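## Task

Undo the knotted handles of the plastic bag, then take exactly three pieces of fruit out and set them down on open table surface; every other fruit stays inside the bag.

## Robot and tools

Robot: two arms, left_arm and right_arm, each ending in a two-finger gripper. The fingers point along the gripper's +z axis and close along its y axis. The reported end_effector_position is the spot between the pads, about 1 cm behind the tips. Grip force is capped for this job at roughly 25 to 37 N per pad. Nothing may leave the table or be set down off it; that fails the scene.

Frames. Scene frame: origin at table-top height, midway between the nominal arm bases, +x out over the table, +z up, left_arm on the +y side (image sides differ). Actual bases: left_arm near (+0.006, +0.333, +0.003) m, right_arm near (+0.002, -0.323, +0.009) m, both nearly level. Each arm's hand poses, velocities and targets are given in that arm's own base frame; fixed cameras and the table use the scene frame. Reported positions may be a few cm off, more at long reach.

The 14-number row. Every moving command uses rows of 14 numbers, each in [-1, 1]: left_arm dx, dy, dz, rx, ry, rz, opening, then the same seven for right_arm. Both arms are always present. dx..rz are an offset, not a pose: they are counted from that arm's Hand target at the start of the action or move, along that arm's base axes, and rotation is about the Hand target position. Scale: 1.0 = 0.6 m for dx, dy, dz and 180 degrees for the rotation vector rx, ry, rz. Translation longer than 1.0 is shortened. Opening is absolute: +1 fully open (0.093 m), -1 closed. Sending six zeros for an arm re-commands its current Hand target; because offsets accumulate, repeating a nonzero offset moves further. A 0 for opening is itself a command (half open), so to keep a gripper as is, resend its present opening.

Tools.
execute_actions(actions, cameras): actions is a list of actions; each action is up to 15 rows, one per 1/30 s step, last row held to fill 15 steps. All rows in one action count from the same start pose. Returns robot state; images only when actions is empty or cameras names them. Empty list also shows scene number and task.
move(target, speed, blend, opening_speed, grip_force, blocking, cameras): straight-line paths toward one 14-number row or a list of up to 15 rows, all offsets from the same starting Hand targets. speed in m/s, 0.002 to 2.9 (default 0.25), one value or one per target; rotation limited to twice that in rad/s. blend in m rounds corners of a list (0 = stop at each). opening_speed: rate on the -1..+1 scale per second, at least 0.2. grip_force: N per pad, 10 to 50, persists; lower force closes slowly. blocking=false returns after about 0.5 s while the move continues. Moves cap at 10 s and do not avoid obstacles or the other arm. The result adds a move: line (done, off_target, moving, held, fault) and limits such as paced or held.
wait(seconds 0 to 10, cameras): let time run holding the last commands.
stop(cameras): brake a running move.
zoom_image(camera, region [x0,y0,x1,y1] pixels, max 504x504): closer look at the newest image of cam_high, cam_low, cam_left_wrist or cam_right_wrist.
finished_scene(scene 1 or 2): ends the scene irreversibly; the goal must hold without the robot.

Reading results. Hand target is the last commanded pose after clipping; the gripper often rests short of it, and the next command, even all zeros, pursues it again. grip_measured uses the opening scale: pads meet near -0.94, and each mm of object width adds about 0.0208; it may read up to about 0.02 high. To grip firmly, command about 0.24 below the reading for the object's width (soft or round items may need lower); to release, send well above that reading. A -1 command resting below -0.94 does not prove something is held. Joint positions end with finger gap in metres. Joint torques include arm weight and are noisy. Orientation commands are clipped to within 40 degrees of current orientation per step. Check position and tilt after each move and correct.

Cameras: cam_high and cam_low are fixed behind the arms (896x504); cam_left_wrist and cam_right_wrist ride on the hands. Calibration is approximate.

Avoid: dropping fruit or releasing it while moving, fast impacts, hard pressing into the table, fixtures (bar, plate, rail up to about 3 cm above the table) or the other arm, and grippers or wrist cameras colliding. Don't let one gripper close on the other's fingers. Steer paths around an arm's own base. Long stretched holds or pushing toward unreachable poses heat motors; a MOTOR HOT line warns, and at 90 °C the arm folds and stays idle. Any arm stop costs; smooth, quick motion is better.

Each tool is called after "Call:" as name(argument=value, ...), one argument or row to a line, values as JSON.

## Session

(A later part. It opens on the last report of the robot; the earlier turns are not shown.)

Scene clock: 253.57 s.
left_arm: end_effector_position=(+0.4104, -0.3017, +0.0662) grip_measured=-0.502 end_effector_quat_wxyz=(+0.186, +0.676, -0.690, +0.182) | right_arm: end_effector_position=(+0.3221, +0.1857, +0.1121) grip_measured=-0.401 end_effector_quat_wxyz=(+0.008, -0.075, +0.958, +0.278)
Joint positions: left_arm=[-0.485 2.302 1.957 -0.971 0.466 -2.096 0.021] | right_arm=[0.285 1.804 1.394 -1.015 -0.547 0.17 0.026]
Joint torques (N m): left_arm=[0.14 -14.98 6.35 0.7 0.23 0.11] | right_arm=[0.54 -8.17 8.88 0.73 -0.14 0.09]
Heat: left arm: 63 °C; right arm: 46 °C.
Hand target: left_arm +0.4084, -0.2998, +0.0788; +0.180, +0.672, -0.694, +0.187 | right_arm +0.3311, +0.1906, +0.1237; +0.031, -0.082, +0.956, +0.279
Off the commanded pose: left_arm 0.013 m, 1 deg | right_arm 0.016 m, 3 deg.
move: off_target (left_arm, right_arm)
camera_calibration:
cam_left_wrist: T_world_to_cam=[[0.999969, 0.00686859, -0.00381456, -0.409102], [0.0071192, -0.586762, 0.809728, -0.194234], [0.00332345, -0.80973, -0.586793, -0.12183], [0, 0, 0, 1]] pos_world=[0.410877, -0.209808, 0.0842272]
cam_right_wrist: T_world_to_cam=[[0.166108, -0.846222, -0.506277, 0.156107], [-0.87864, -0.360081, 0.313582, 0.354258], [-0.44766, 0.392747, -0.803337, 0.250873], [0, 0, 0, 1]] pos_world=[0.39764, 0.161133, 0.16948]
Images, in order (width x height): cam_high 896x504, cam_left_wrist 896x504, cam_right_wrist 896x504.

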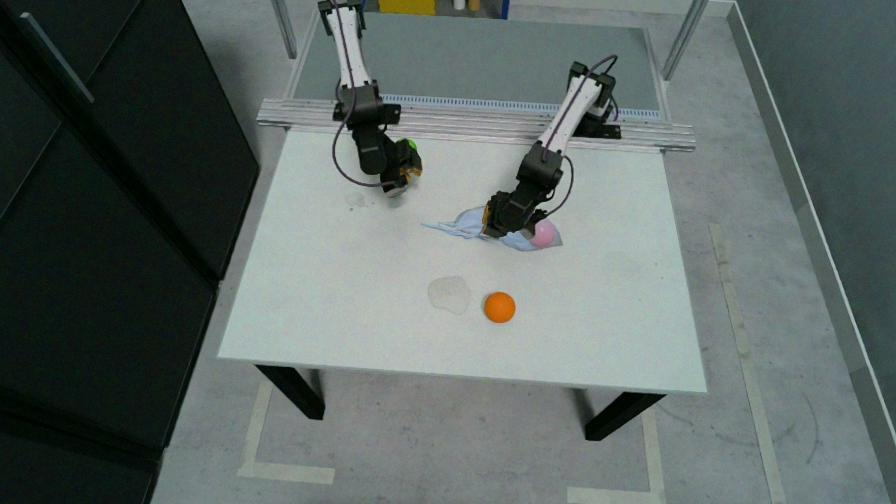

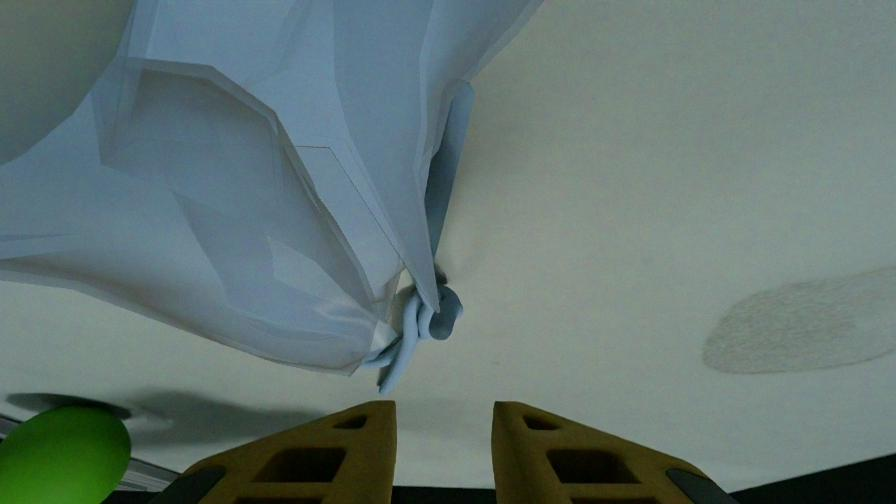

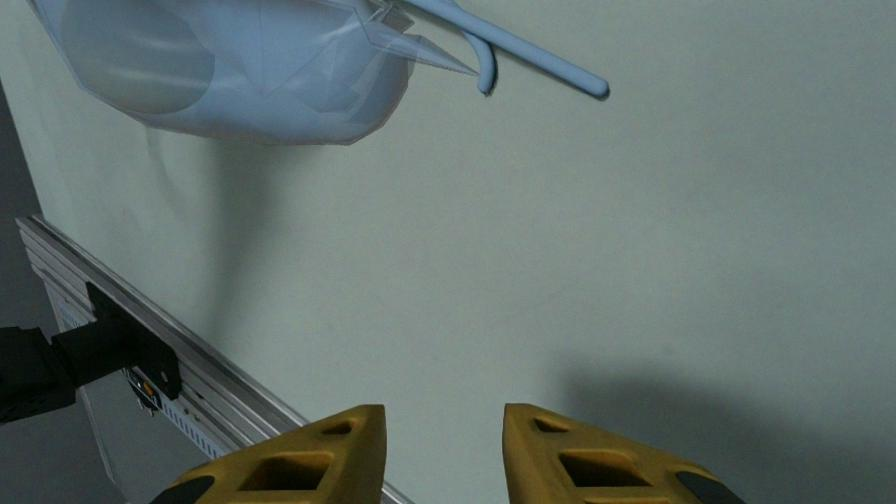

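Call:
zoom_image(
  camera="cam_left_wrist",
  region=[320, 220, 520, 400],
)

Call:
zoom_image(
  camera="cam_right_wrist",
  region=[330, 0, 630, 150],
)

Scaled by 2.520 from the camera's 896x504 image, which has a finer 1280x720 frame.

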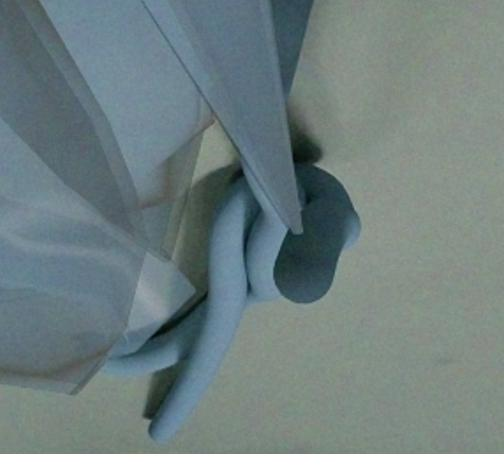

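Scaled by 1.680 from the camera's 896x504 image, which has a finer 1280x720 frame.

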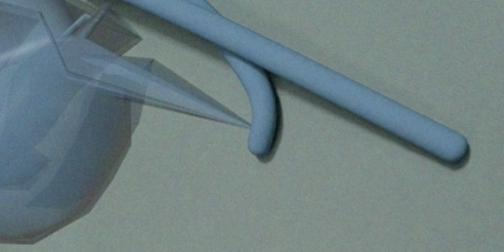

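Call:
move(
  target=[
    [0,0,0,0,0,0,-0.5,0.09,0.06,-0.1,0,0,0,-0.4],
    [0,0,0,0,0,0,-0.5,0.1,0.1,-0.21,0,0,0,-0.4],
  ],
  speed=0.12,
  cameras=["cam_right_wrist"],
)

Scene clock: 257.57 s.
left_arm: end_effector_position=(+0.4102, -0.3016, +0.0662) grip_measured=-0.502 end_effector_quat_wxyz=(+0.186, +0.676, -0.690, +0.182) | right_arm: end_effector_position=(+0.3933, +0.2478, +0.0105) grip_measured=-0.401 end_effector_quat_wxyz=(+0.038, -0.083, +0.954, +0.285)
Joint positions: left_arm=[-0.485 2.302 1.957 -0.971 0.466 -2.096 0.021] | right_arm=[0.379 2.181 1.501 -0.625 -0.526 0.277 0.026]
Joint torques (N m): left_arm=[0.14 -14.98 6.38 0.69 0.23 0.1] | right_arm=[0.59 -7.79 5.56 0.97 -0.09 0.12]
Heat: left arm: 64 °C; right arm: 45 °C.
Hand target: left_arm +0.4083, -0.2998, +0.0787; +0.180, +0.672, -0.694, +0.187 | right_arm +0.3911, +0.2508, -0.0022; +0.031, -0.083, +0.956, +0.279
Off the commanded pose: left_arm 0.013 m, 1 deg | right_arm 0.013 m, 1 deg.
move: off_target (left_arm, right_arm)
camera_calibration:
cam_right_wrist: T_world_to_cam=[[0.197644, -0.836491, -0.511096, 0.130482], [-0.896152, -0.365496, 0.251645, 0.480007], [-0.397302, 0.408284, -0.821861, 0.153271], [0, 0, 0, 1]] pos_world=[0.465265, 0.222009, 0.0718651]
Images, in order (width x height): cam_right_wrist 896x504.

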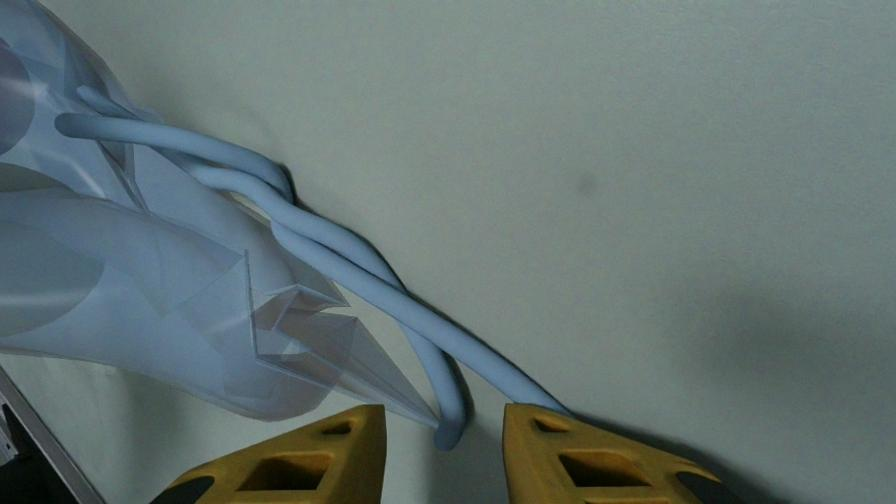

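Call:
move(
  target=[0,0,0,0,0,0,-0.5,0,0.012,-0.023,0,0,0,-0.4],
  speed=0.1,
)

Call:
move(
  target=[0,0,0,0,0,0,-0.5,0,0,0,0,0,0,-1],
  cameras=["cam_right_wrist","cam_left_wrist"],
)

Scene clock: 258.93 s.
left_arm: end_effector_position=(+0.4102, -0.3016, +0.0662) grip_measured=-0.502 end_effector_quat_wxyz=(+0.186, +0.676, -0.690, +0.182) | right_arm: end_effector_position=(+0.3988, +0.2559, +0.0083) grip_measured=-0.401 end_effector_quat_wxyz=(+0.051, -0.086, +0.952, +0.290)
Joint positions: left_arm=[-0.485 2.302 1.957 -0.971 0.466 -2.096 0.021] | right_arm=[0.392 2.193 1.501 -0.577 -0.525 0.294 0.026]
Joint torques (N m): left_arm=[0.17 -14.97 6.35 0.68 0.24 0.11] | right_arm=[0.87 -6.41 4.67 1.05 -0.07 0.1]
Heat: left arm: 65 °C; right arm: 44 °C.
Hand target: left_arm +0.4083, -0.2998, +0.0787; +0.180, +0.672, -0.694, +0.187 | right_arm +0.3912, +0.2578, -0.0160; +0.031, -0.082, +0.956, +0.279
Off the commanded pose: left_arm 0.013 m, 1 deg | right_arm 0.026 m, 3 deg.
move: off_target (left_arm, right_arm)

Scene clock: 259.43 s.
left_arm: end_effector_position=(+0.4102, -0.3016, +0.0662) grip_measured=-0.502 end_effector_quat_wxyz=(+0.186, +0.676, -0.690, +0.182) | right_arm: end_effector_position=(+0.3967, +0.2560, +0.0003) grip_measured=-0.985 end_effector_quat_wxyz=(+0.044, -0.085, +0.953, +0.288)
Joint positions: left_arm=[-0.485 2.302 1.957 -0.971 0.466 -2.096 0.021] | right_arm=[0.393 2.209 1.498 -0.571 -0.525 0.294 0]
Joint torques (N m): left_arm=[0.17 -14.98 6.37 0.68 0.23 0.1] | right_arm=[0.69 -7.64 5.15 0.96 -0.05 0.11]
Heat: left arm: 65 °C; right arm: 44 °C.
Hand target: left_arm +0.4083, -0.2998, +0.0787; +0.180, +0.672, -0.694, +0.187 | right_arm +0.3913, +0.2579, -0.0159; +0.032, -0.082, +0.956, +0.279
Off the commanded pose: left_arm 0.013 m, 1 deg | right_arm 0.017 m, 2 deg.
move: off_target (left_arm, right_arm)
camera_calibration:
cam_left_wrist: T_world_to_cam=[[0.999967, 0.00683711, -0.00445152, -0.408954], [0.00761757, -0.587054, 0.809512, -0.194422], [0.00292144, -0.809519, -0.587087, -0.121514], [0, 0, 0, 1]] pos_world=[0.410776, -0.209708, 0.0842271]
cam_right_wrist: T_world_to_cam=[[0.203393, -0.832437, -0.515442, 0.1282], [-0.89929, -0.367013, 0.237865, 0.490197], [-0.387181, 0.415151, -0.82325, 0.137128], [0, 0, 0, 1]] pos_world=[0.467848, 0.229698, 0.0623692]
Images, in order (width x height): cam_left_wrist 896x504, cam_right_wrist 896x504.

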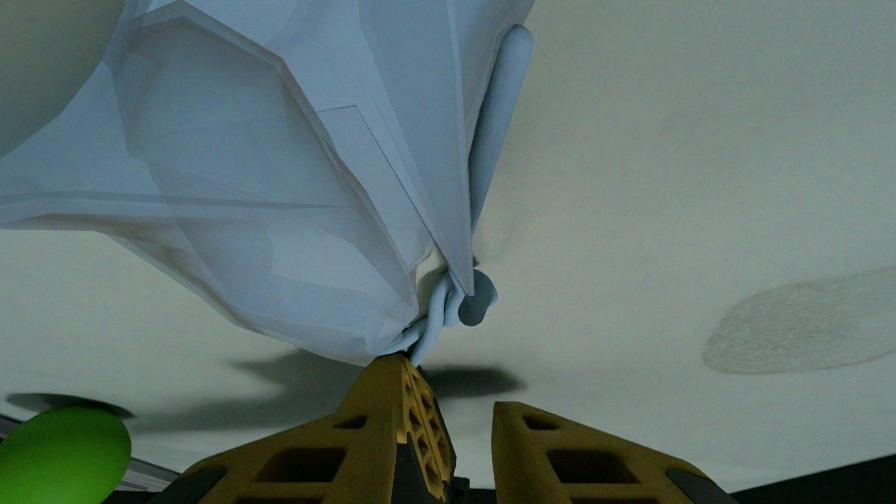

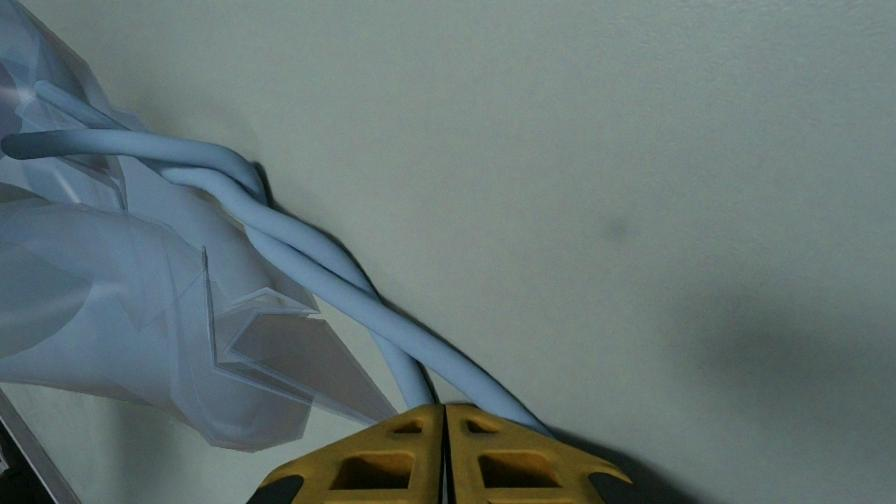

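Call:
move(
  target=[
    [0,0,0,0,0,0,-0.5,0,0.0,0.03,0,0,0,-0.3],
    [0,0,0,0,0,0,-0.5,-0.005,0.0,0.03,0,0,0,-0.3],
    [0,0,0,0,0,0,-0.5,-0.005,0.0,-0.025,0,0,0,-0.3],
  ],
  speed=0.1,
  cameras=["cam_right_wrist"],
)

Call:
move(
  target=[0,0,0,0,0,0,-0.5,0,0,0,0,0,0,-1],
  cameras=["cam_right_wrist"],
)

Scene clock: 262.83 s.
left_arm: end_effector_position=(+0.4102, -0.3016, +0.0662) grip_measured=-0.502 end_effector_quat_wxyz=(+0.186, +0.676, -0.690, +0.182) | right_arm: end_effector_position=(+0.3987, +0.2682, +0.0063) grip_measured=-0.302 end_effector_quat_wxyz=(+0.056, -0.097, +0.942, +0.316)
Joint positions: left_arm=[-0.485 2.302 1.957 -0.971 0.466 -2.096 0.021] | right_arm=[0.401 2.207 1.489 -0.517 -0.571 0.295 0.031]
Joint torques (N m): left_arm=[0.18 -14.94 6.41 0.68 0.21 0.11] | right_arm=[0.31 -6.26 2.63 0.98 0.36 0.09]
Heat: left arm: 66 °C; right arm: 44 °C.
Hand target: left_arm +0.4083, -0.2998, +0.0787; +0.180, +0.672, -0.694, +0.187 | right_arm +0.3882, +0.2579, -0.0309; +0.031, -0.082, +0.956, +0.279
Off the commanded pose: left_arm 0.013 m, 1 deg | right_arm 0.040 m, 6 deg.
move: off_target (left_arm, right_arm)
camera_calibration:
cam_right_wrist: T_world_to_cam=[[0.235403, -0.795868, -0.557835, 0.118725], [-0.896515, -0.399449, 0.191574, 0.502906], [-0.375294, 0.455011, -0.807539, 0.122198], [0, 0, 0, 1]] pos_world=[0.468776, 0.239773, 0.0685655]
Images, in order (width x height): cam_right_wrist 896x504.

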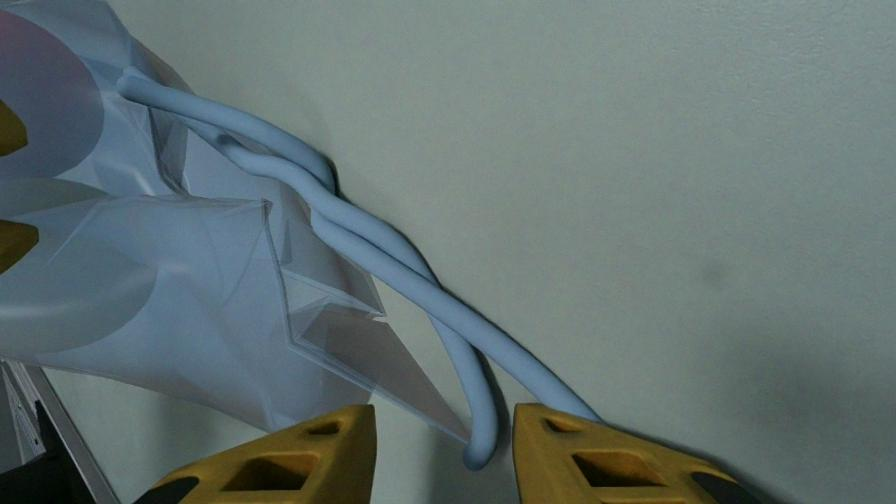

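Scene clock: 263.33 s.
left_arm: end_effector_position=(+0.4102, -0.3016, +0.0662) grip_measured=-0.502 end_effector_quat_wxyz=(+0.186, +0.676, -0.690, +0.182) | right_arm: end_effector_position=(+0.3969, +0.2643, -0.0022) grip_measured=-0.985 end_effector_quat_wxyz=(+0.053, -0.094, +0.946, +0.307)
Joint positions: left_arm=[-0.485 2.302 1.957 -0.971 0.466 -2.096 0.021] | right_arm=[0.4 2.214 1.473 -0.507 -0.555 0.295 0]
Joint torques (N m): left_arm=[0.14 -14.93 6.37 0.68 0.22 0.12] | right_arm=[0.42 -6.74 4.1 0.92 0.22 0.12]
Heat: left arm: 66 °C; right arm: 44 °C.
Hand target: left_arm +0.4083, -0.2998, +0.0787; +0.180, +0.672, -0.694, +0.187 | right_arm +0.3882, +0.2578, -0.0310; +0.031, -0.082, +0.956, +0.279
Off the commanded pose: left_arm 0.013 m, 1 deg | right_arm 0.031 m, 4 deg.
move: off_target (left_arm, right_arm)
camera_calibration:
cam_right_wrist: T_world_to_cam=[[0.226443, -0.808224, -0.543597, 0.118152], [-0.898173, -0.389186, 0.204499, 0.499355], [-0.376842, 0.441937, -0.814053, 0.120503], [0, 0, 0, 1]] pos_world=[0.467163, 0.236581, 0.0602057]
Images, in order (width x height): cam_right_wrist 896x504.

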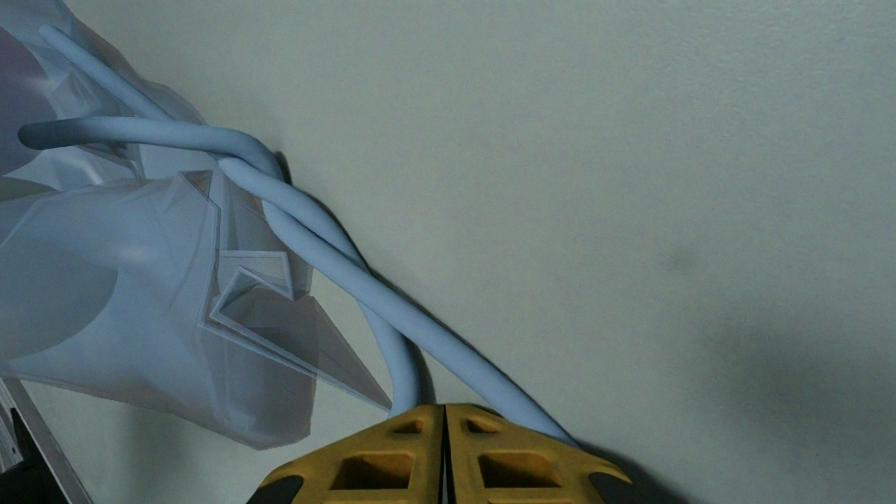

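Call:
move(
  target=[
    [0,0,0,0,0,0,-0.5,0,0,0.08,0,0,0,-1],
    [0,0,0,0,0,0,-0.5,0.02,0.015,0.05,0.08,0,0,-1],
    [0,0,0,0,0,0,-0.5,0.02,0.01,-0.01,0.08,0,0,-1],
    [0,0,0,0,0,0,-0.5,0.035,-0.1,-0.01,0.08,0,0,-1],
  ],
  speed=0.1,
  cameras=["cam_right_wrist"],
)

Scene clock: 269.60 s.
left_arm: end_effector_position=(+0.4102, -0.3016, +0.0662) grip_measured=-0.502 end_effector_quat_wxyz=(+0.186, +0.676, -0.690, +0.182) | right_arm: end_effector_position=(+0.4192, +0.2155, +0.0066) grip_measured=-0.985 end_effector_quat_wxyz=(+0.085, -0.111, +0.883, +0.448)
Joint positions: left_arm=[-0.485 2.302 1.957 -0.971 0.466 -2.096 0.021] | right_arm=[0.19 2.253 1.407 -0.39 -0.905 0.103 0]
Joint torques (N m): left_arm=[0.14 -14.93 6.41 0.68 0.21 0.1] | right_arm=[-0.91 -5.61 4.55 0.26 0.6 -0.02]
Heat: left arm: 67 °C; right arm: 43 °C.
Hand target: left_arm +0.4083, -0.2998, +0.0787; +0.180, +0.672, -0.694, +0.187 | right_arm +0.4092, +0.1979, -0.0369; +0.042, -0.078, +0.914, +0.397
Off the commanded pose: left_arm 0.013 m, 1 deg | right_arm 0.048 m, 9 deg.
move: off_target (left_arm, right_arm)
camera_calibration:
cam_right_wrist: T_world_to_cam=[[0.288936, -0.594248, -0.75059, 0.00749928], [-0.8867, -0.461711, 0.024209, 0.510588], [-0.360942, 0.658553, -0.660325, 0.103239], [0, 0, 0, 1]] pos_world=[0.487835, 0.172213, 0.0614392]
Images, in order (width x height): cam_right_wrist 896x504.

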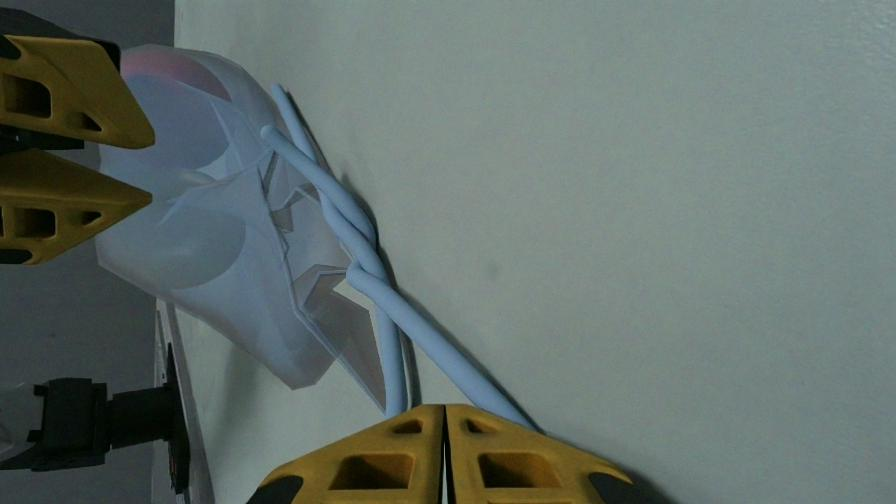

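Call:
move(
  target=[
    [-0.05,0.05,0.1,0,0,0,-0.5,0.0,0,0.12,0,0,0,-0.6],
    [-0.15,0.1,0.15,0.167,0,0,-0.5,-0.03,0.04,0.2,-0.25,0.02,0,-0.6],
  ],
  speed=0.2,
  cameras=["cam_right_wrist","cam_high"],
)

Scene clock: 274.70 s.
left_arm: end_effector_position=(+0.3242, -0.2400, +0.1579) grip_measured=-0.502 end_effector_quat_wxyz=(-0.016, -0.672, +0.740, -0.011) | right_arm: end_effector_position=(+0.3905, +0.2193, +0.0890) grip_measured=-0.601 end_effector_quat_wxyz=(-0.013, -0.076, +0.997, +0.027)
Joint positions: left_arm=[-0.622 2.105 2.103 -1.553 0.037 -2.096 0.021] | right_arm=[0.489 2.306 2.152 -1.42 -0.06 0.337 0.016]
Joint torques (N m): left_arm=[-0.75 -12.82 5.86 0.24 -0.11 -0.13] | right_arm=[0.4 -8.27 8.43 0.19 0.15 0.13]
Heat: left arm: 67 °C; right arm: 43 °C.
Hand target: left_arm +0.3183, -0.2398, +0.1687; +0.000, -0.695, +0.719, +0.000 | right_arm +0.3911, +0.2219, +0.0830; -0.019, -0.076, +0.997, +0.019
Off the commanded pose: left_arm 0.012 m, 4 deg | right_arm 0.007 m, 1 deg.
joint sent to its limit (left arm) — joint 4 (wrist pitch), lower limit; joint 6 (wrist roll), lower limit. The joint targets are off in orientation, not in position.
move: off_target (left_arm)
camera_calibration:
cam_right_wrist: T_world_to_cam=[[0.169188, -0.985213, -0.0270249, 0.148008], [-0.876862, -0.162988, 0.45227, 0.377485], [-0.449987, -0.0528217, -0.891472, 0.356214], [0, 0, 0, 1]] pos_world=[0.466252, 0.22616, 0.150829]
Images, in order (width x height): cam_high 896x504, cam_right_wrist 896x504.

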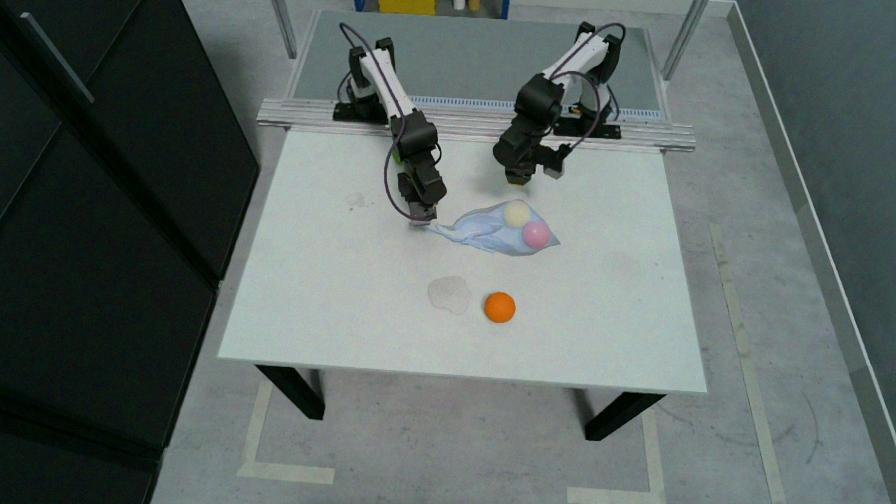

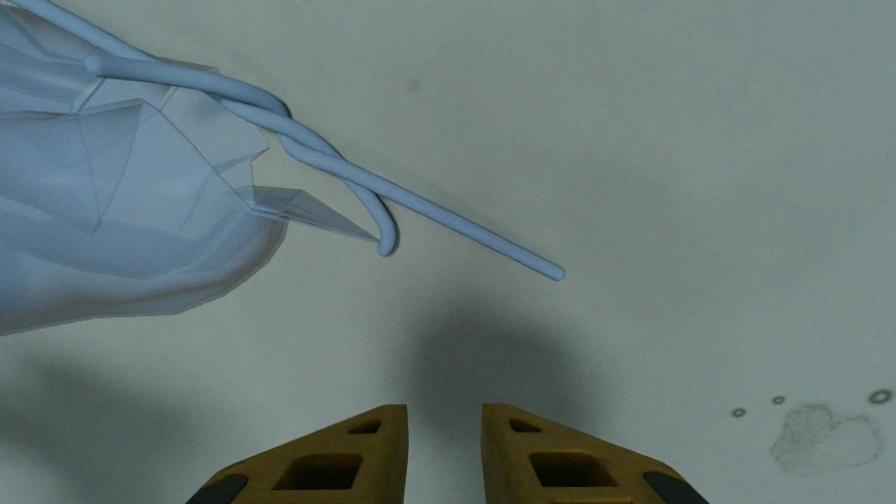

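Call:
move(
  target=[
    [0,0,0,0,0,0,-0.5,-0.005,0.046,-0.08,0,0,0,-0.4],
    [0,0,0,0,0,0,-0.5,-0.005,0.046,-0.167,0,0,0,-0.4],
  ],
  speed=0.12,
  cameras=["cam_right_wrist"],
)

Call:
move(
  target=[0,0,0,0,0,0,-0.5,0,0,0,0,0,0,-1],
  cameras=["cam_right_wrist","cam_left_wrist"],
)

Scene clock: 277.93 s.
left_arm: end_effector_position=(+0.3242, -0.2400, +0.1579) grip_measured=-0.502 end_effector_quat_wxyz=(-0.016, -0.672, +0.740, -0.011) | right_arm: end_effector_position=(+0.3865, +0.2453, -0.0035) grip_measured=-0.402 end_effector_quat_wxyz=(-0.021, -0.075, +0.997, +0.022)
Joint positions: left_arm=[-0.622 2.105 2.103 -1.553 0.037 -2.096 0.021] | right_arm=[0.544 2.404 1.955 -1.14 -0.058 0.394 0.026]
Joint torques (N m): left_arm=[-0.69 -12.86 5.86 0.22 -0.12 -0.12] | right_arm=[0.44 -8.91 5.48 0.62 0.14 0.13]
Heat: left arm: 67 °C; right arm: 43 °C.
Hand target: left_arm +0.3183, -0.2399, +0.1687; +0.000, -0.695, +0.719, +0.000 | right_arm +0.3883, +0.2495, -0.0171; -0.019, -0.076, +0.997, +0.019
Off the commanded pose: left_arm 0.012 m, 4 deg | right_arm 0.014 m, 0 deg.
joint sent to its limit (left arm) — joint 4 (wrist pitch), lower limit; joint 6 (wrist roll), lower limit. The joint targets are off in orientation, not in position.
move: off_target (left_arm, right_arm)
camera_calibration:
cam_right_wrist: T_world_to_cam=[[0.167429, -0.985716, -0.0181849, 0.172561], [-0.869892, -0.156386, 0.467794, 0.415768], [-0.463956, -0.0625035, -0.883651, 0.281072], [0, 0, 0, 1]] pos_world=[0.463186, 0.252684, 0.057014]
Images, in order (width x height): cam_right_wrist 896x504.

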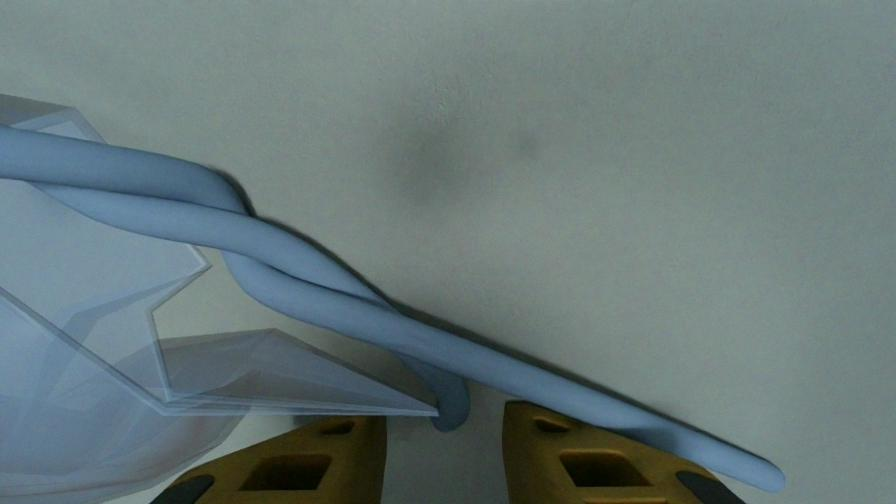

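Scene clock: 278.47 s.
left_arm: end_effector_position=(+0.3242, -0.2400, +0.1579) grip_measured=-0.502 end_effector_quat_wxyz=(-0.016, -0.672, +0.740, -0.011) | right_arm: end_effector_position=(+0.3895, +0.2468, -0.0036) grip_measured=-0.985 end_effector_quat_wxyz=(-0.015, -0.075, +0.997, +0.024)
Joint positions: left_arm=[-0.622 2.105 2.103 -1.553 0.037 -2.096 0.021] | right_arm=[0.544 2.404 1.955 -1.126 -0.056 0.394 0]
Joint torques (N m): left_arm=[-0.7 -12.82 5.85 0.23 -0.12 -0.11] | right_arm=[0.44 -8.94 5.5 0.51 0.12 0.11]
Heat: left arm: 67 °C; right arm: 43 °C.
Hand target: left_arm +0.3183, -0.2399, +0.1687; +0.000, -0.695, +0.719, +0.000 | right_arm +0.3883, +0.2495, -0.0171; -0.019, -0.076, +0.997, +0.019
Off the commanded pose: left_arm 0.012 m, 4 deg | right_arm 0.014 m, 1 deg.
joint sent to its limit (left arm) — joint 4 (wrist pitch), lower limit; joint 6 (wrist roll), lower limit. The joint targets are off in orientation, not in position.
move: off_target (left_arm, right_arm)
camera_calibration:
cam_left_wrist: T_world_to_cam=[[0.997462, -0.0710695, 0.00441978, -0.342189], [-0.0657261, -0.895033, 0.441131, -0.223729], [-0.0273951, -0.440302, -0.897432, 0.129961], [0, 0, 0, 1]] pos_world=[0.330176, -0.167342, 0.216837]
cam_right_wrist: T_world_to_cam=[[0.167295, -0.985667, -0.0217338, 0.173622], [-0.875743, -0.158692, 0.455952, 0.421493], [-0.452866, -0.0572454, -0.889739, 0.276867], [0, 0, 0, 1]] pos_world=[0.465456, 0.25387, 0.0579326]
Images, in order (width x height): cam_left_wrist 896x504, cam_right_wrist 896x504.

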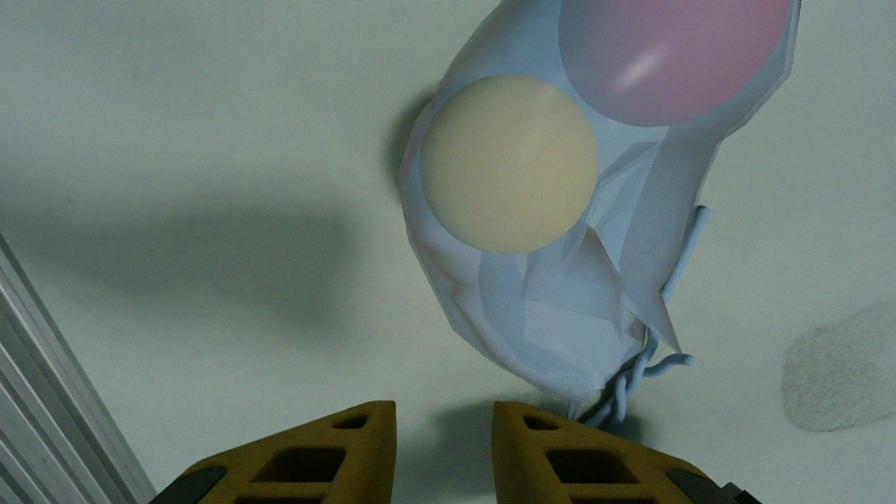

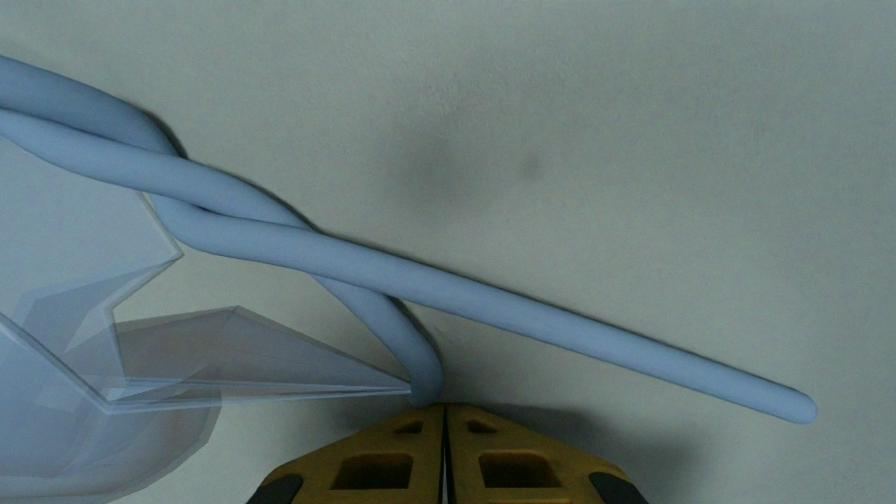

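Call:
move(
  target=[
    [0,0,0,0,0,0,-0.5,0,0,0.035,0,0,0,-0.6],
    [0,0,0,0,0,0,-0.5,0.025,0.008,0.03,0,0,0,-0.6],
    [0,0,0,0,0,0,-0.5,0.025,0.008,-0.012,0,0,0,-0.6],
  ],
  speed=0.12,
)

Call:
move(
  target=[0,0,0,0,0,0,-0.5,0,0,0,0,0,0,-1],
  cameras=["cam_right_wrist"],
)

Scene clock: 281.40 s.
left_arm: end_effector_position=(+0.3242, -0.2400, +0.1579) grip_measured=-0.502 end_effector_quat_wxyz=(-0.016, -0.672, +0.740, -0.011) | right_arm: end_effector_position=(+0.4030, +0.2542, -0.0032) grip_measured=-0.601 end_effector_quat_wxyz=(-0.013, -0.074, +0.997, +0.025)
Joint positions: left_arm=[-0.622 2.105 2.103 -1.553 0.037 -2.096 0.021] | right_arm=[0.543 2.472 2.079 -1.177 -0.057 0.394 0.016]
Joint torques (N m): left_arm=[-0.72 -12.86 5.83 0.23 -0.13 -0.1] | right_arm=[-0.14 -8.58 4.66 0.67 0.13 0.04]
Heat: left arm: 67 °C; right arm: 43 °C.
Hand target: left_arm +0.3183, -0.2399, +0.1687; +0.000, -0.695, +0.719, +0.000 | right_arm +0.4032, +0.2544, -0.0243; -0.019, -0.076, +0.997, +0.019
Off the commanded pose: left_arm 0.012 m, 4 deg | right_arm 0.021 m, 1 deg.
joint sent to its limit (left arm) — joint 4 (wrist pitch), lower limit; joint 6 (wrist roll), lower limit. The joint targets are off in orientation, not in position.
move: off_target (left_arm, right_arm)

Scene clock: 281.90 s.
left_arm: end_effector_position=(+0.3242, -0.2400, +0.1579) grip_measured=-0.502 end_effector_quat_wxyz=(-0.016, -0.672, +0.740, -0.011) | right_arm: end_effector_position=(+0.4034, +0.2541, -0.0032) grip_measured=-0.960 end_effector_quat_wxyz=(-0.012, -0.074, +0.997, +0.026)
Joint positions: left_arm=[-0.622 2.105 2.103 -1.553 0.037 -2.096 0.021] | right_arm=[0.542 2.472 2.079 -1.176 -0.057 0.394 0]
Joint torques (N m): left_arm=[-0.7 -12.83 5.86 0.23 -0.11 -0.13] | right_arm=[-0.02 -8.5 4.75 0.66 0.14 0.03]
Heat: left arm: 67 °C; right arm: 43 °C.
Hand target: left_arm +0.3183, -0.2399, +0.1687; +0.000, -0.695, +0.719, +0.000 | right_arm +0.4032, +0.2543, -0.0243; -0.019, -0.076, +0.997, +0.019
Off the commanded pose: left_arm 0.012 m, 4 deg | right_arm 0.021 m, 1 deg.
joint sent to its limit (left arm) — joint 4 (wrist pitch), lower limit; joint 6 (wrist roll), lower limit. The joint targets are off in orientation, not in position.
move: off_target (left_arm, right_arm)
camera_calibration:
cam_right_wrist: T_world_to_cam=[[0.165579, -0.985895, -0.024386, 0.179306], [-0.878332, -0.158668, 0.450951, 0.435617], [-0.44846, -0.0532489, -0.892215, 0.280994], [0, 0, 0, 1]] pos_world=[0.478941, 0.260858, 0.0586378]
Images, in order (width x height): cam_right_wrist 896x504.

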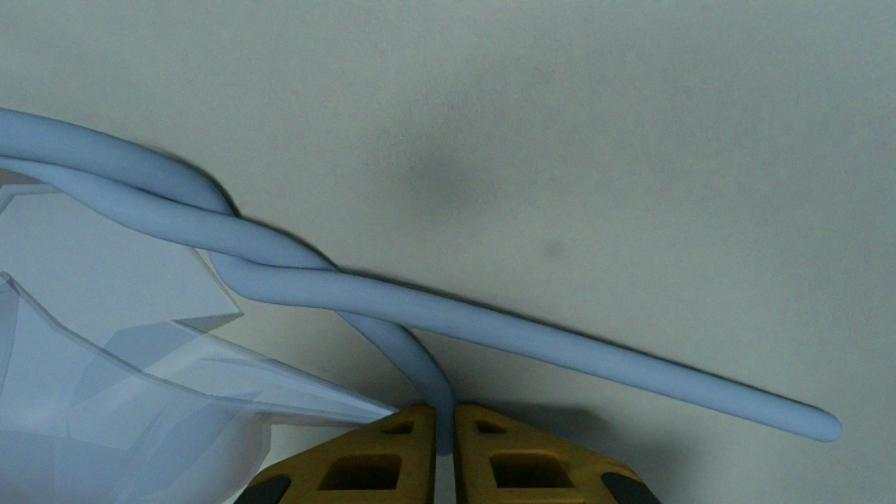

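Call:
move(
  target=[0,0,0,0,0,0,-0.5,-0.05,-0.13,0.02,0,0,0,-1],
  speed=0.1,
  cameras=["cam_right_wrist","cam_left_wrist"],
)

Scene clock: 284.53 s.
left_arm: end_effector_position=(+0.3242, -0.2400, +0.1579) grip_measured=-0.502 end_effector_quat_wxyz=(-0.016, -0.672, +0.740, -0.011) | right_arm: end_effector_position=(+0.3833, +0.1916, -0.0019) grip_measured=-0.960 end_effector_quat_wxyz=(-0.002, -0.076, +0.996, +0.047)
Joint positions: left_arm=[-0.622 2.105 2.103 -1.553 0.037 -2.096 0.021] | right_arm=[0.428 2.235 1.665 -0.973 -0.09 0.278 0]
Joint torques (N m): left_arm=[-0.7 -12.81 5.82 0.23 -0.13 -0.12] | right_arm=[-0.7 -9.78 2.71 0.23 0.45 -0.03]
Heat: left arm: 67 °C; right arm: 43 °C.
Hand target: left_arm +0.3183, -0.2399, +0.1687; +0.000, -0.695, +0.719, +0.000 | right_arm +0.3731, +0.1764, -0.0124; -0.019, -0.076, +0.997, +0.019
Off the commanded pose: left_arm 0.012 m, 4 deg | right_arm 0.021 m, 4 deg.
joint sent to its limit (left arm) — joint 4 (wrist pitch), lower limit; joint 6 (wrist roll), lower limit. The joint targets are off in orientation, not in position.
move: off_target (left_arm, right_arm)
camera_calibration:
cam_left_wrist: T_world_to_cam=[[0.997462, -0.0710695, 0.00441978, -0.342189], [-0.0657261, -0.895033, 0.441131, -0.223729], [-0.0273951, -0.440302, -0.897432, 0.129961], [0, 0, 0, 1]] pos_world=[0.330176, -0.167342, 0.216837]
cam_right_wrist: T_world_to_cam=[[0.169153, -0.983427, -0.0652564, 0.11908], [-0.885269, -0.180705, 0.428537, 0.41435], [-0.433227, -0.0147186, -0.901165, 0.256767], [0, 0, 0, 1]] pos_world=[0.457907, 0.195761, 0.0615959]
Images, in order (width x height): cam_left_wrist 896x504, cam_right_wrist 896x504.

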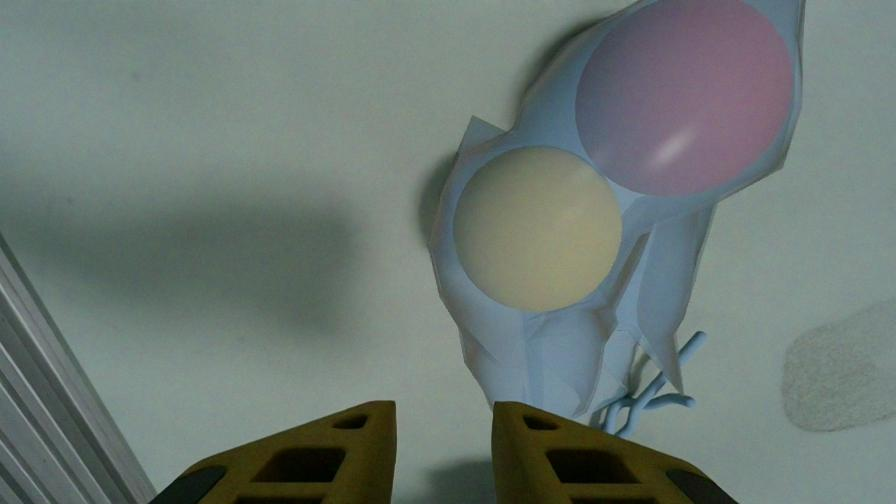

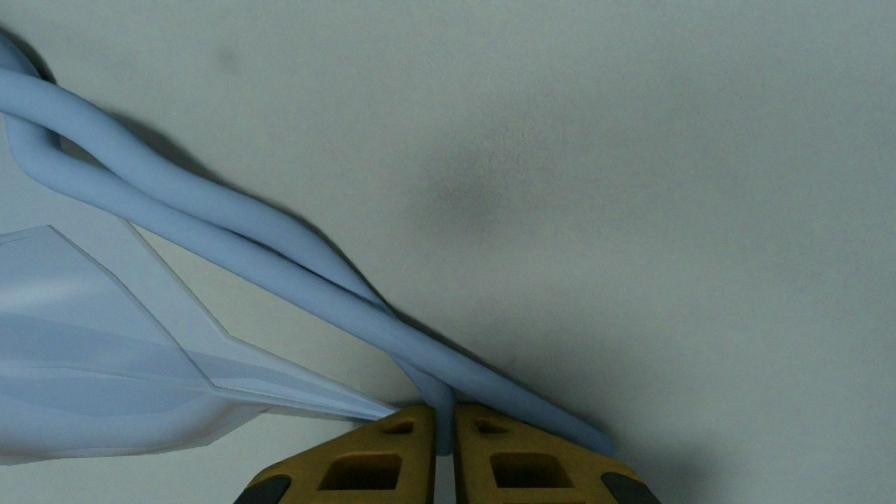

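Call:
move(
  target=[0,0,0,0,0,0,-0.5,-0.02,-0.15,0.01,0,0,0,-1],
  speed=0.1,
  cameras=["cam_right_wrist","cam_left_wrist"],
)

Scene clock: 286.50 s.
left_arm: end_effector_position=(+0.3242, -0.2400, +0.1579) grip_measured=-0.502 end_effector_quat_wxyz=(-0.016, -0.672, +0.740, -0.011) | right_arm: end_effector_position=(+0.3692, +0.1004, +0.0021) grip_measured=-0.960 end_effector_quat_wxyz=(-0.009, -0.075, +0.996, +0.048)
Joint positions: left_arm=[-0.622 2.105 2.103 -1.553 0.037 -2.096 0.021] | right_arm=[0.223 2.09 1.446 -0.93 -0.098 0.071 0]
Joint torques (N m): left_arm=[-0.79 -12.82 5.89 0.22 -0.13 -0.1] | right_arm=[-0.83 -8.84 2.82 0.33 0.56 0]
Heat: left arm: 66 °C; right arm: 43 °C.
Hand target: left_arm +0.3183, -0.2399, +0.1687; +0.000, -0.695, +0.719, +0.000 | right_arm +0.3612, +0.0863, -0.0064; -0.019, -0.076, +0.997, +0.019
Off the commanded pose: left_arm 0.012 m, 4 deg | right_arm 0.018 m, 4 deg.
joint sent to its limit (left arm) — joint 4 (wrist pitch), lower limit; joint 6 (wrist roll), lower limit. The joint targets are off in orientation, not in position.
move: off_target (left_arm, right_arm)
camera_calibration:
cam_left_wrist: T_world_to_cam=[[0.997462, -0.0710695, 0.00441978, -0.342189], [-0.0657261, -0.895033, 0.441131, -0.223729], [-0.0273951, -0.440302, -0.897432, 0.129961], [0, 0, 0, 1]] pos_world=[0.330176, -0.167342, 0.216837]
cam_right_wrist: T_world_to_cam=[[0.168227, -0.983351, -0.0687124, 0.0323722], [-0.879669, -0.181215, 0.439709, 0.381585], [-0.44484, -0.0135267, -0.895508, 0.256979], [0, 0, 0, 1]] pos_world=[0.444537, 0.104458, 0.0645648]
Images, in order (width x height): cam_left_wrist 896x504, cam_right_wrist 896x504.

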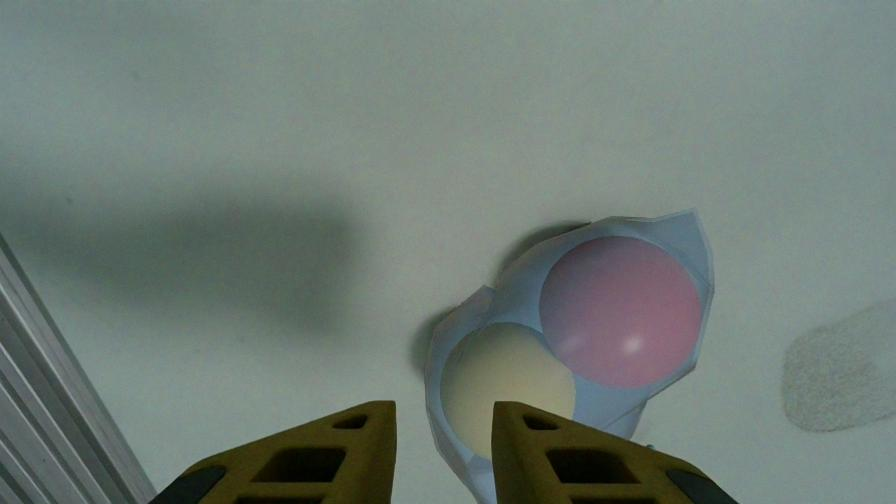

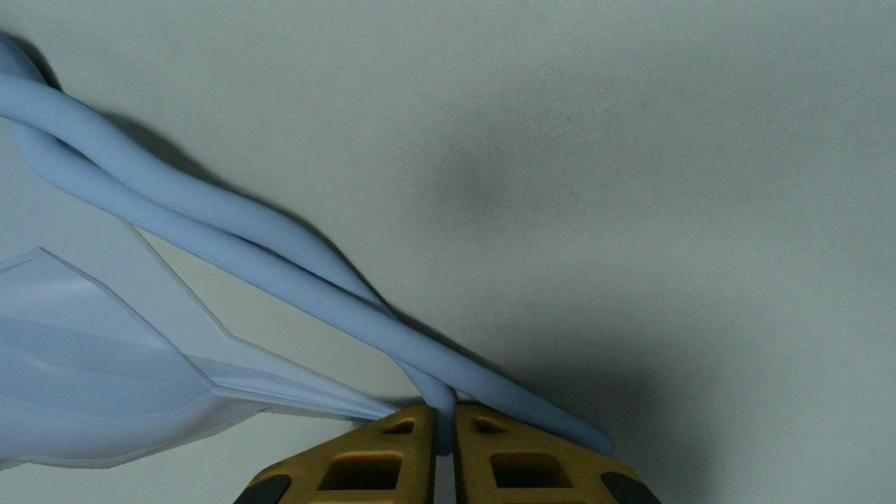

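Call:
move(
  target=[0.12,-0.22,-0.05,0,0,-0.5,-0.4,0,0,0,0,0,0,-1],
  speed=0.25,
  cameras=["cam_right_wrist","cam_left_wrist"],
)

Scene clock: 291.23 s.
left_arm: end_effector_position=(+0.3885, -0.3616, +0.1443) grip_measured=-0.402 end_effector_quat_wxyz=(+0.098, +0.002, +0.990, -0.100) | right_arm: end_effector_position=(+0.3693, +0.1004, +0.0021) grip_measured=-0.960 end_effector_quat_wxyz=(-0.008, -0.076, +0.996, +0.048)
Joint positions: left_arm=[-0.745 2.576 2.842 -1.556 0.014 -0.744 0.026] | right_arm=[0.223 2.09 1.446 -0.929 -0.098 0.07 0]
Joint torques (N m): left_arm=[-1.01 -11.58 7.8 1.18 -0.11 0.14] | right_arm=[-0.79 -8.91 2.73 0.34 0.54 -0.04]
Heat: left arm: 65 °C; right arm: 43 °C.
Hand target: left_arm +0.3904, -0.3718, +0.1386; +0.000, +0.016, +1.000, -0.001 | right_arm +0.3612, +0.0863, -0.0064; -0.019, -0.076, +0.997, +0.019
Off the commanded pose: left_arm 0.012 m, 16 deg | right_arm 0.018 m, 4 deg.
elbow stopped short (left arm): the move would have taken joint 3 (elbow) straighter than the controller allows.
move: off_target (left_arm, right_arm)
camera_calibration:
cam_left_wrist: T_world_to_cam=[[0.0000114557, -0.977188, 0.212375, -0.385081], [-0.975394, 0.0468109, 0.215441, 0.4041], [-0.220468, -0.207152, -0.953143, 0.233235], [0, 0, 0, 1]] pos_world=[0.445582, -0.346898, 0.217028]
cam_right_wrist: T_world_to_cam=[[0.169023, -0.983217, -0.068674, 0.032085], [-0.879726, -0.181916, 0.439304, 0.381816], [-0.444424, -0.0138381, -0.89571, 0.256887], [0, 0, 0, 1]] pos_world=[0.444637, 0.10456, 0.0645658]
Images, in order (width x height): cam_left_wrist 896x504, cam_right_wrist 896x504.

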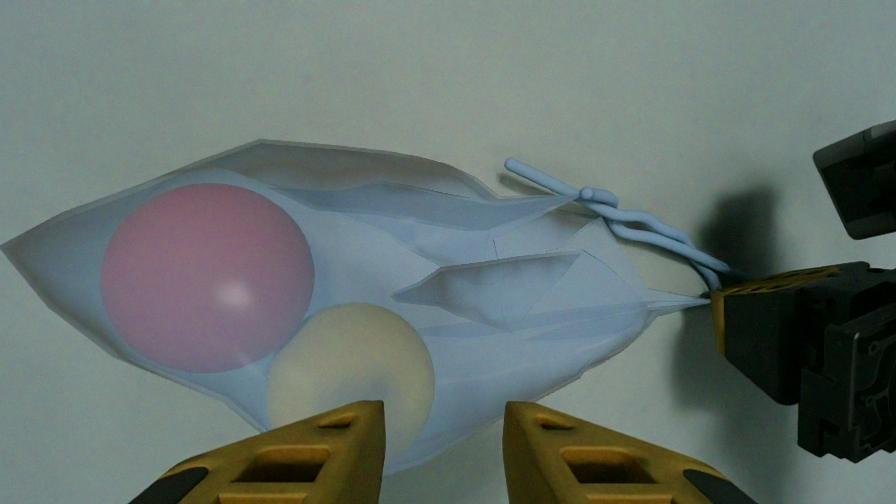

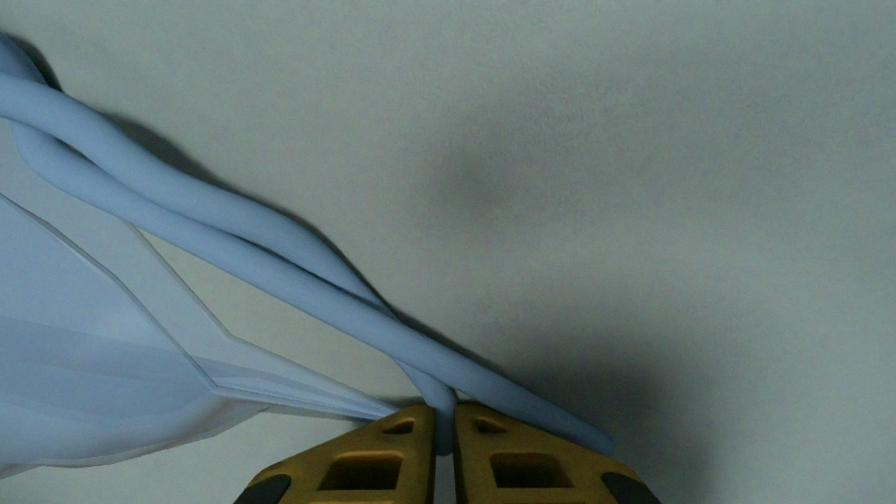

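Call:
move(
  target=[0.04,-0.148,-0.14,0,0,0.333,-0.4,0,0,0,0,0,0,-1],
  speed=0.2,
  cameras=["cam_left_wrist"],
)

Scene clock: 295.93 s.
left_arm: end_effector_position=(+0.4170, -0.4491, +0.0616) grip_measured=-0.402 end_effector_quat_wxyz=(+0.064, -0.471, +0.854, -0.212) | right_arm: end_effector_position=(+0.3692, +0.1004, +0.0021) grip_measured=-0.960 end_effector_quat_wxyz=(-0.009, -0.076, +0.996, +0.048)
Joint positions: left_arm=[-0.829 2.784 2.842 -1.184 -0.024 -1.831 0.026] | right_arm=[0.223 2.09 1.446 -0.93 -0.098 0.07 0]
Joint torques (N m): left_arm=[-0.65 -12.96 8.51 1.42 0.13 -0.09] | right_arm=[-0.81 -8.92 2.77 0.32 0.56 -0.04]
Heat: left arm: 64 °C; right arm: 43 °C.
Hand target: left_arm +0.4144, -0.4606, +0.0547; +0.000, -0.485, +0.874, -0.001 | right_arm +0.3612, +0.0863, -0.0064; -0.019, -0.076, +0.997, +0.019
Off the commanded pose: left_arm 0.014 m, 26 deg | right_arm 0.018 m, 4 deg.
elbow stopped short (left arm): the move would have taken joint 3 (elbow) straighter than the controller allows.
move: off_target (left_arm, right_arm)
camera_calibration:
cam_left_wrist: T_world_to_cam=[[0.78751, -0.442351, 0.429131, -0.554627], [-0.611647, -0.64638, 0.456159, -0.02393], [0.0755993, -0.621706, -0.779594, -0.17763], [0, 0, 0, 1]] pos_world=[0.435567, -0.371242, 0.110444]
Images, in order (width x height): cam_left_wrist 896x504.

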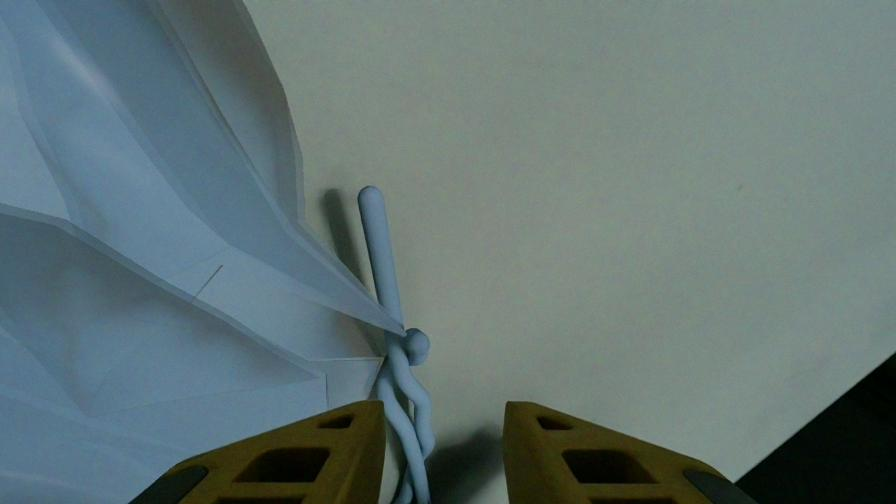

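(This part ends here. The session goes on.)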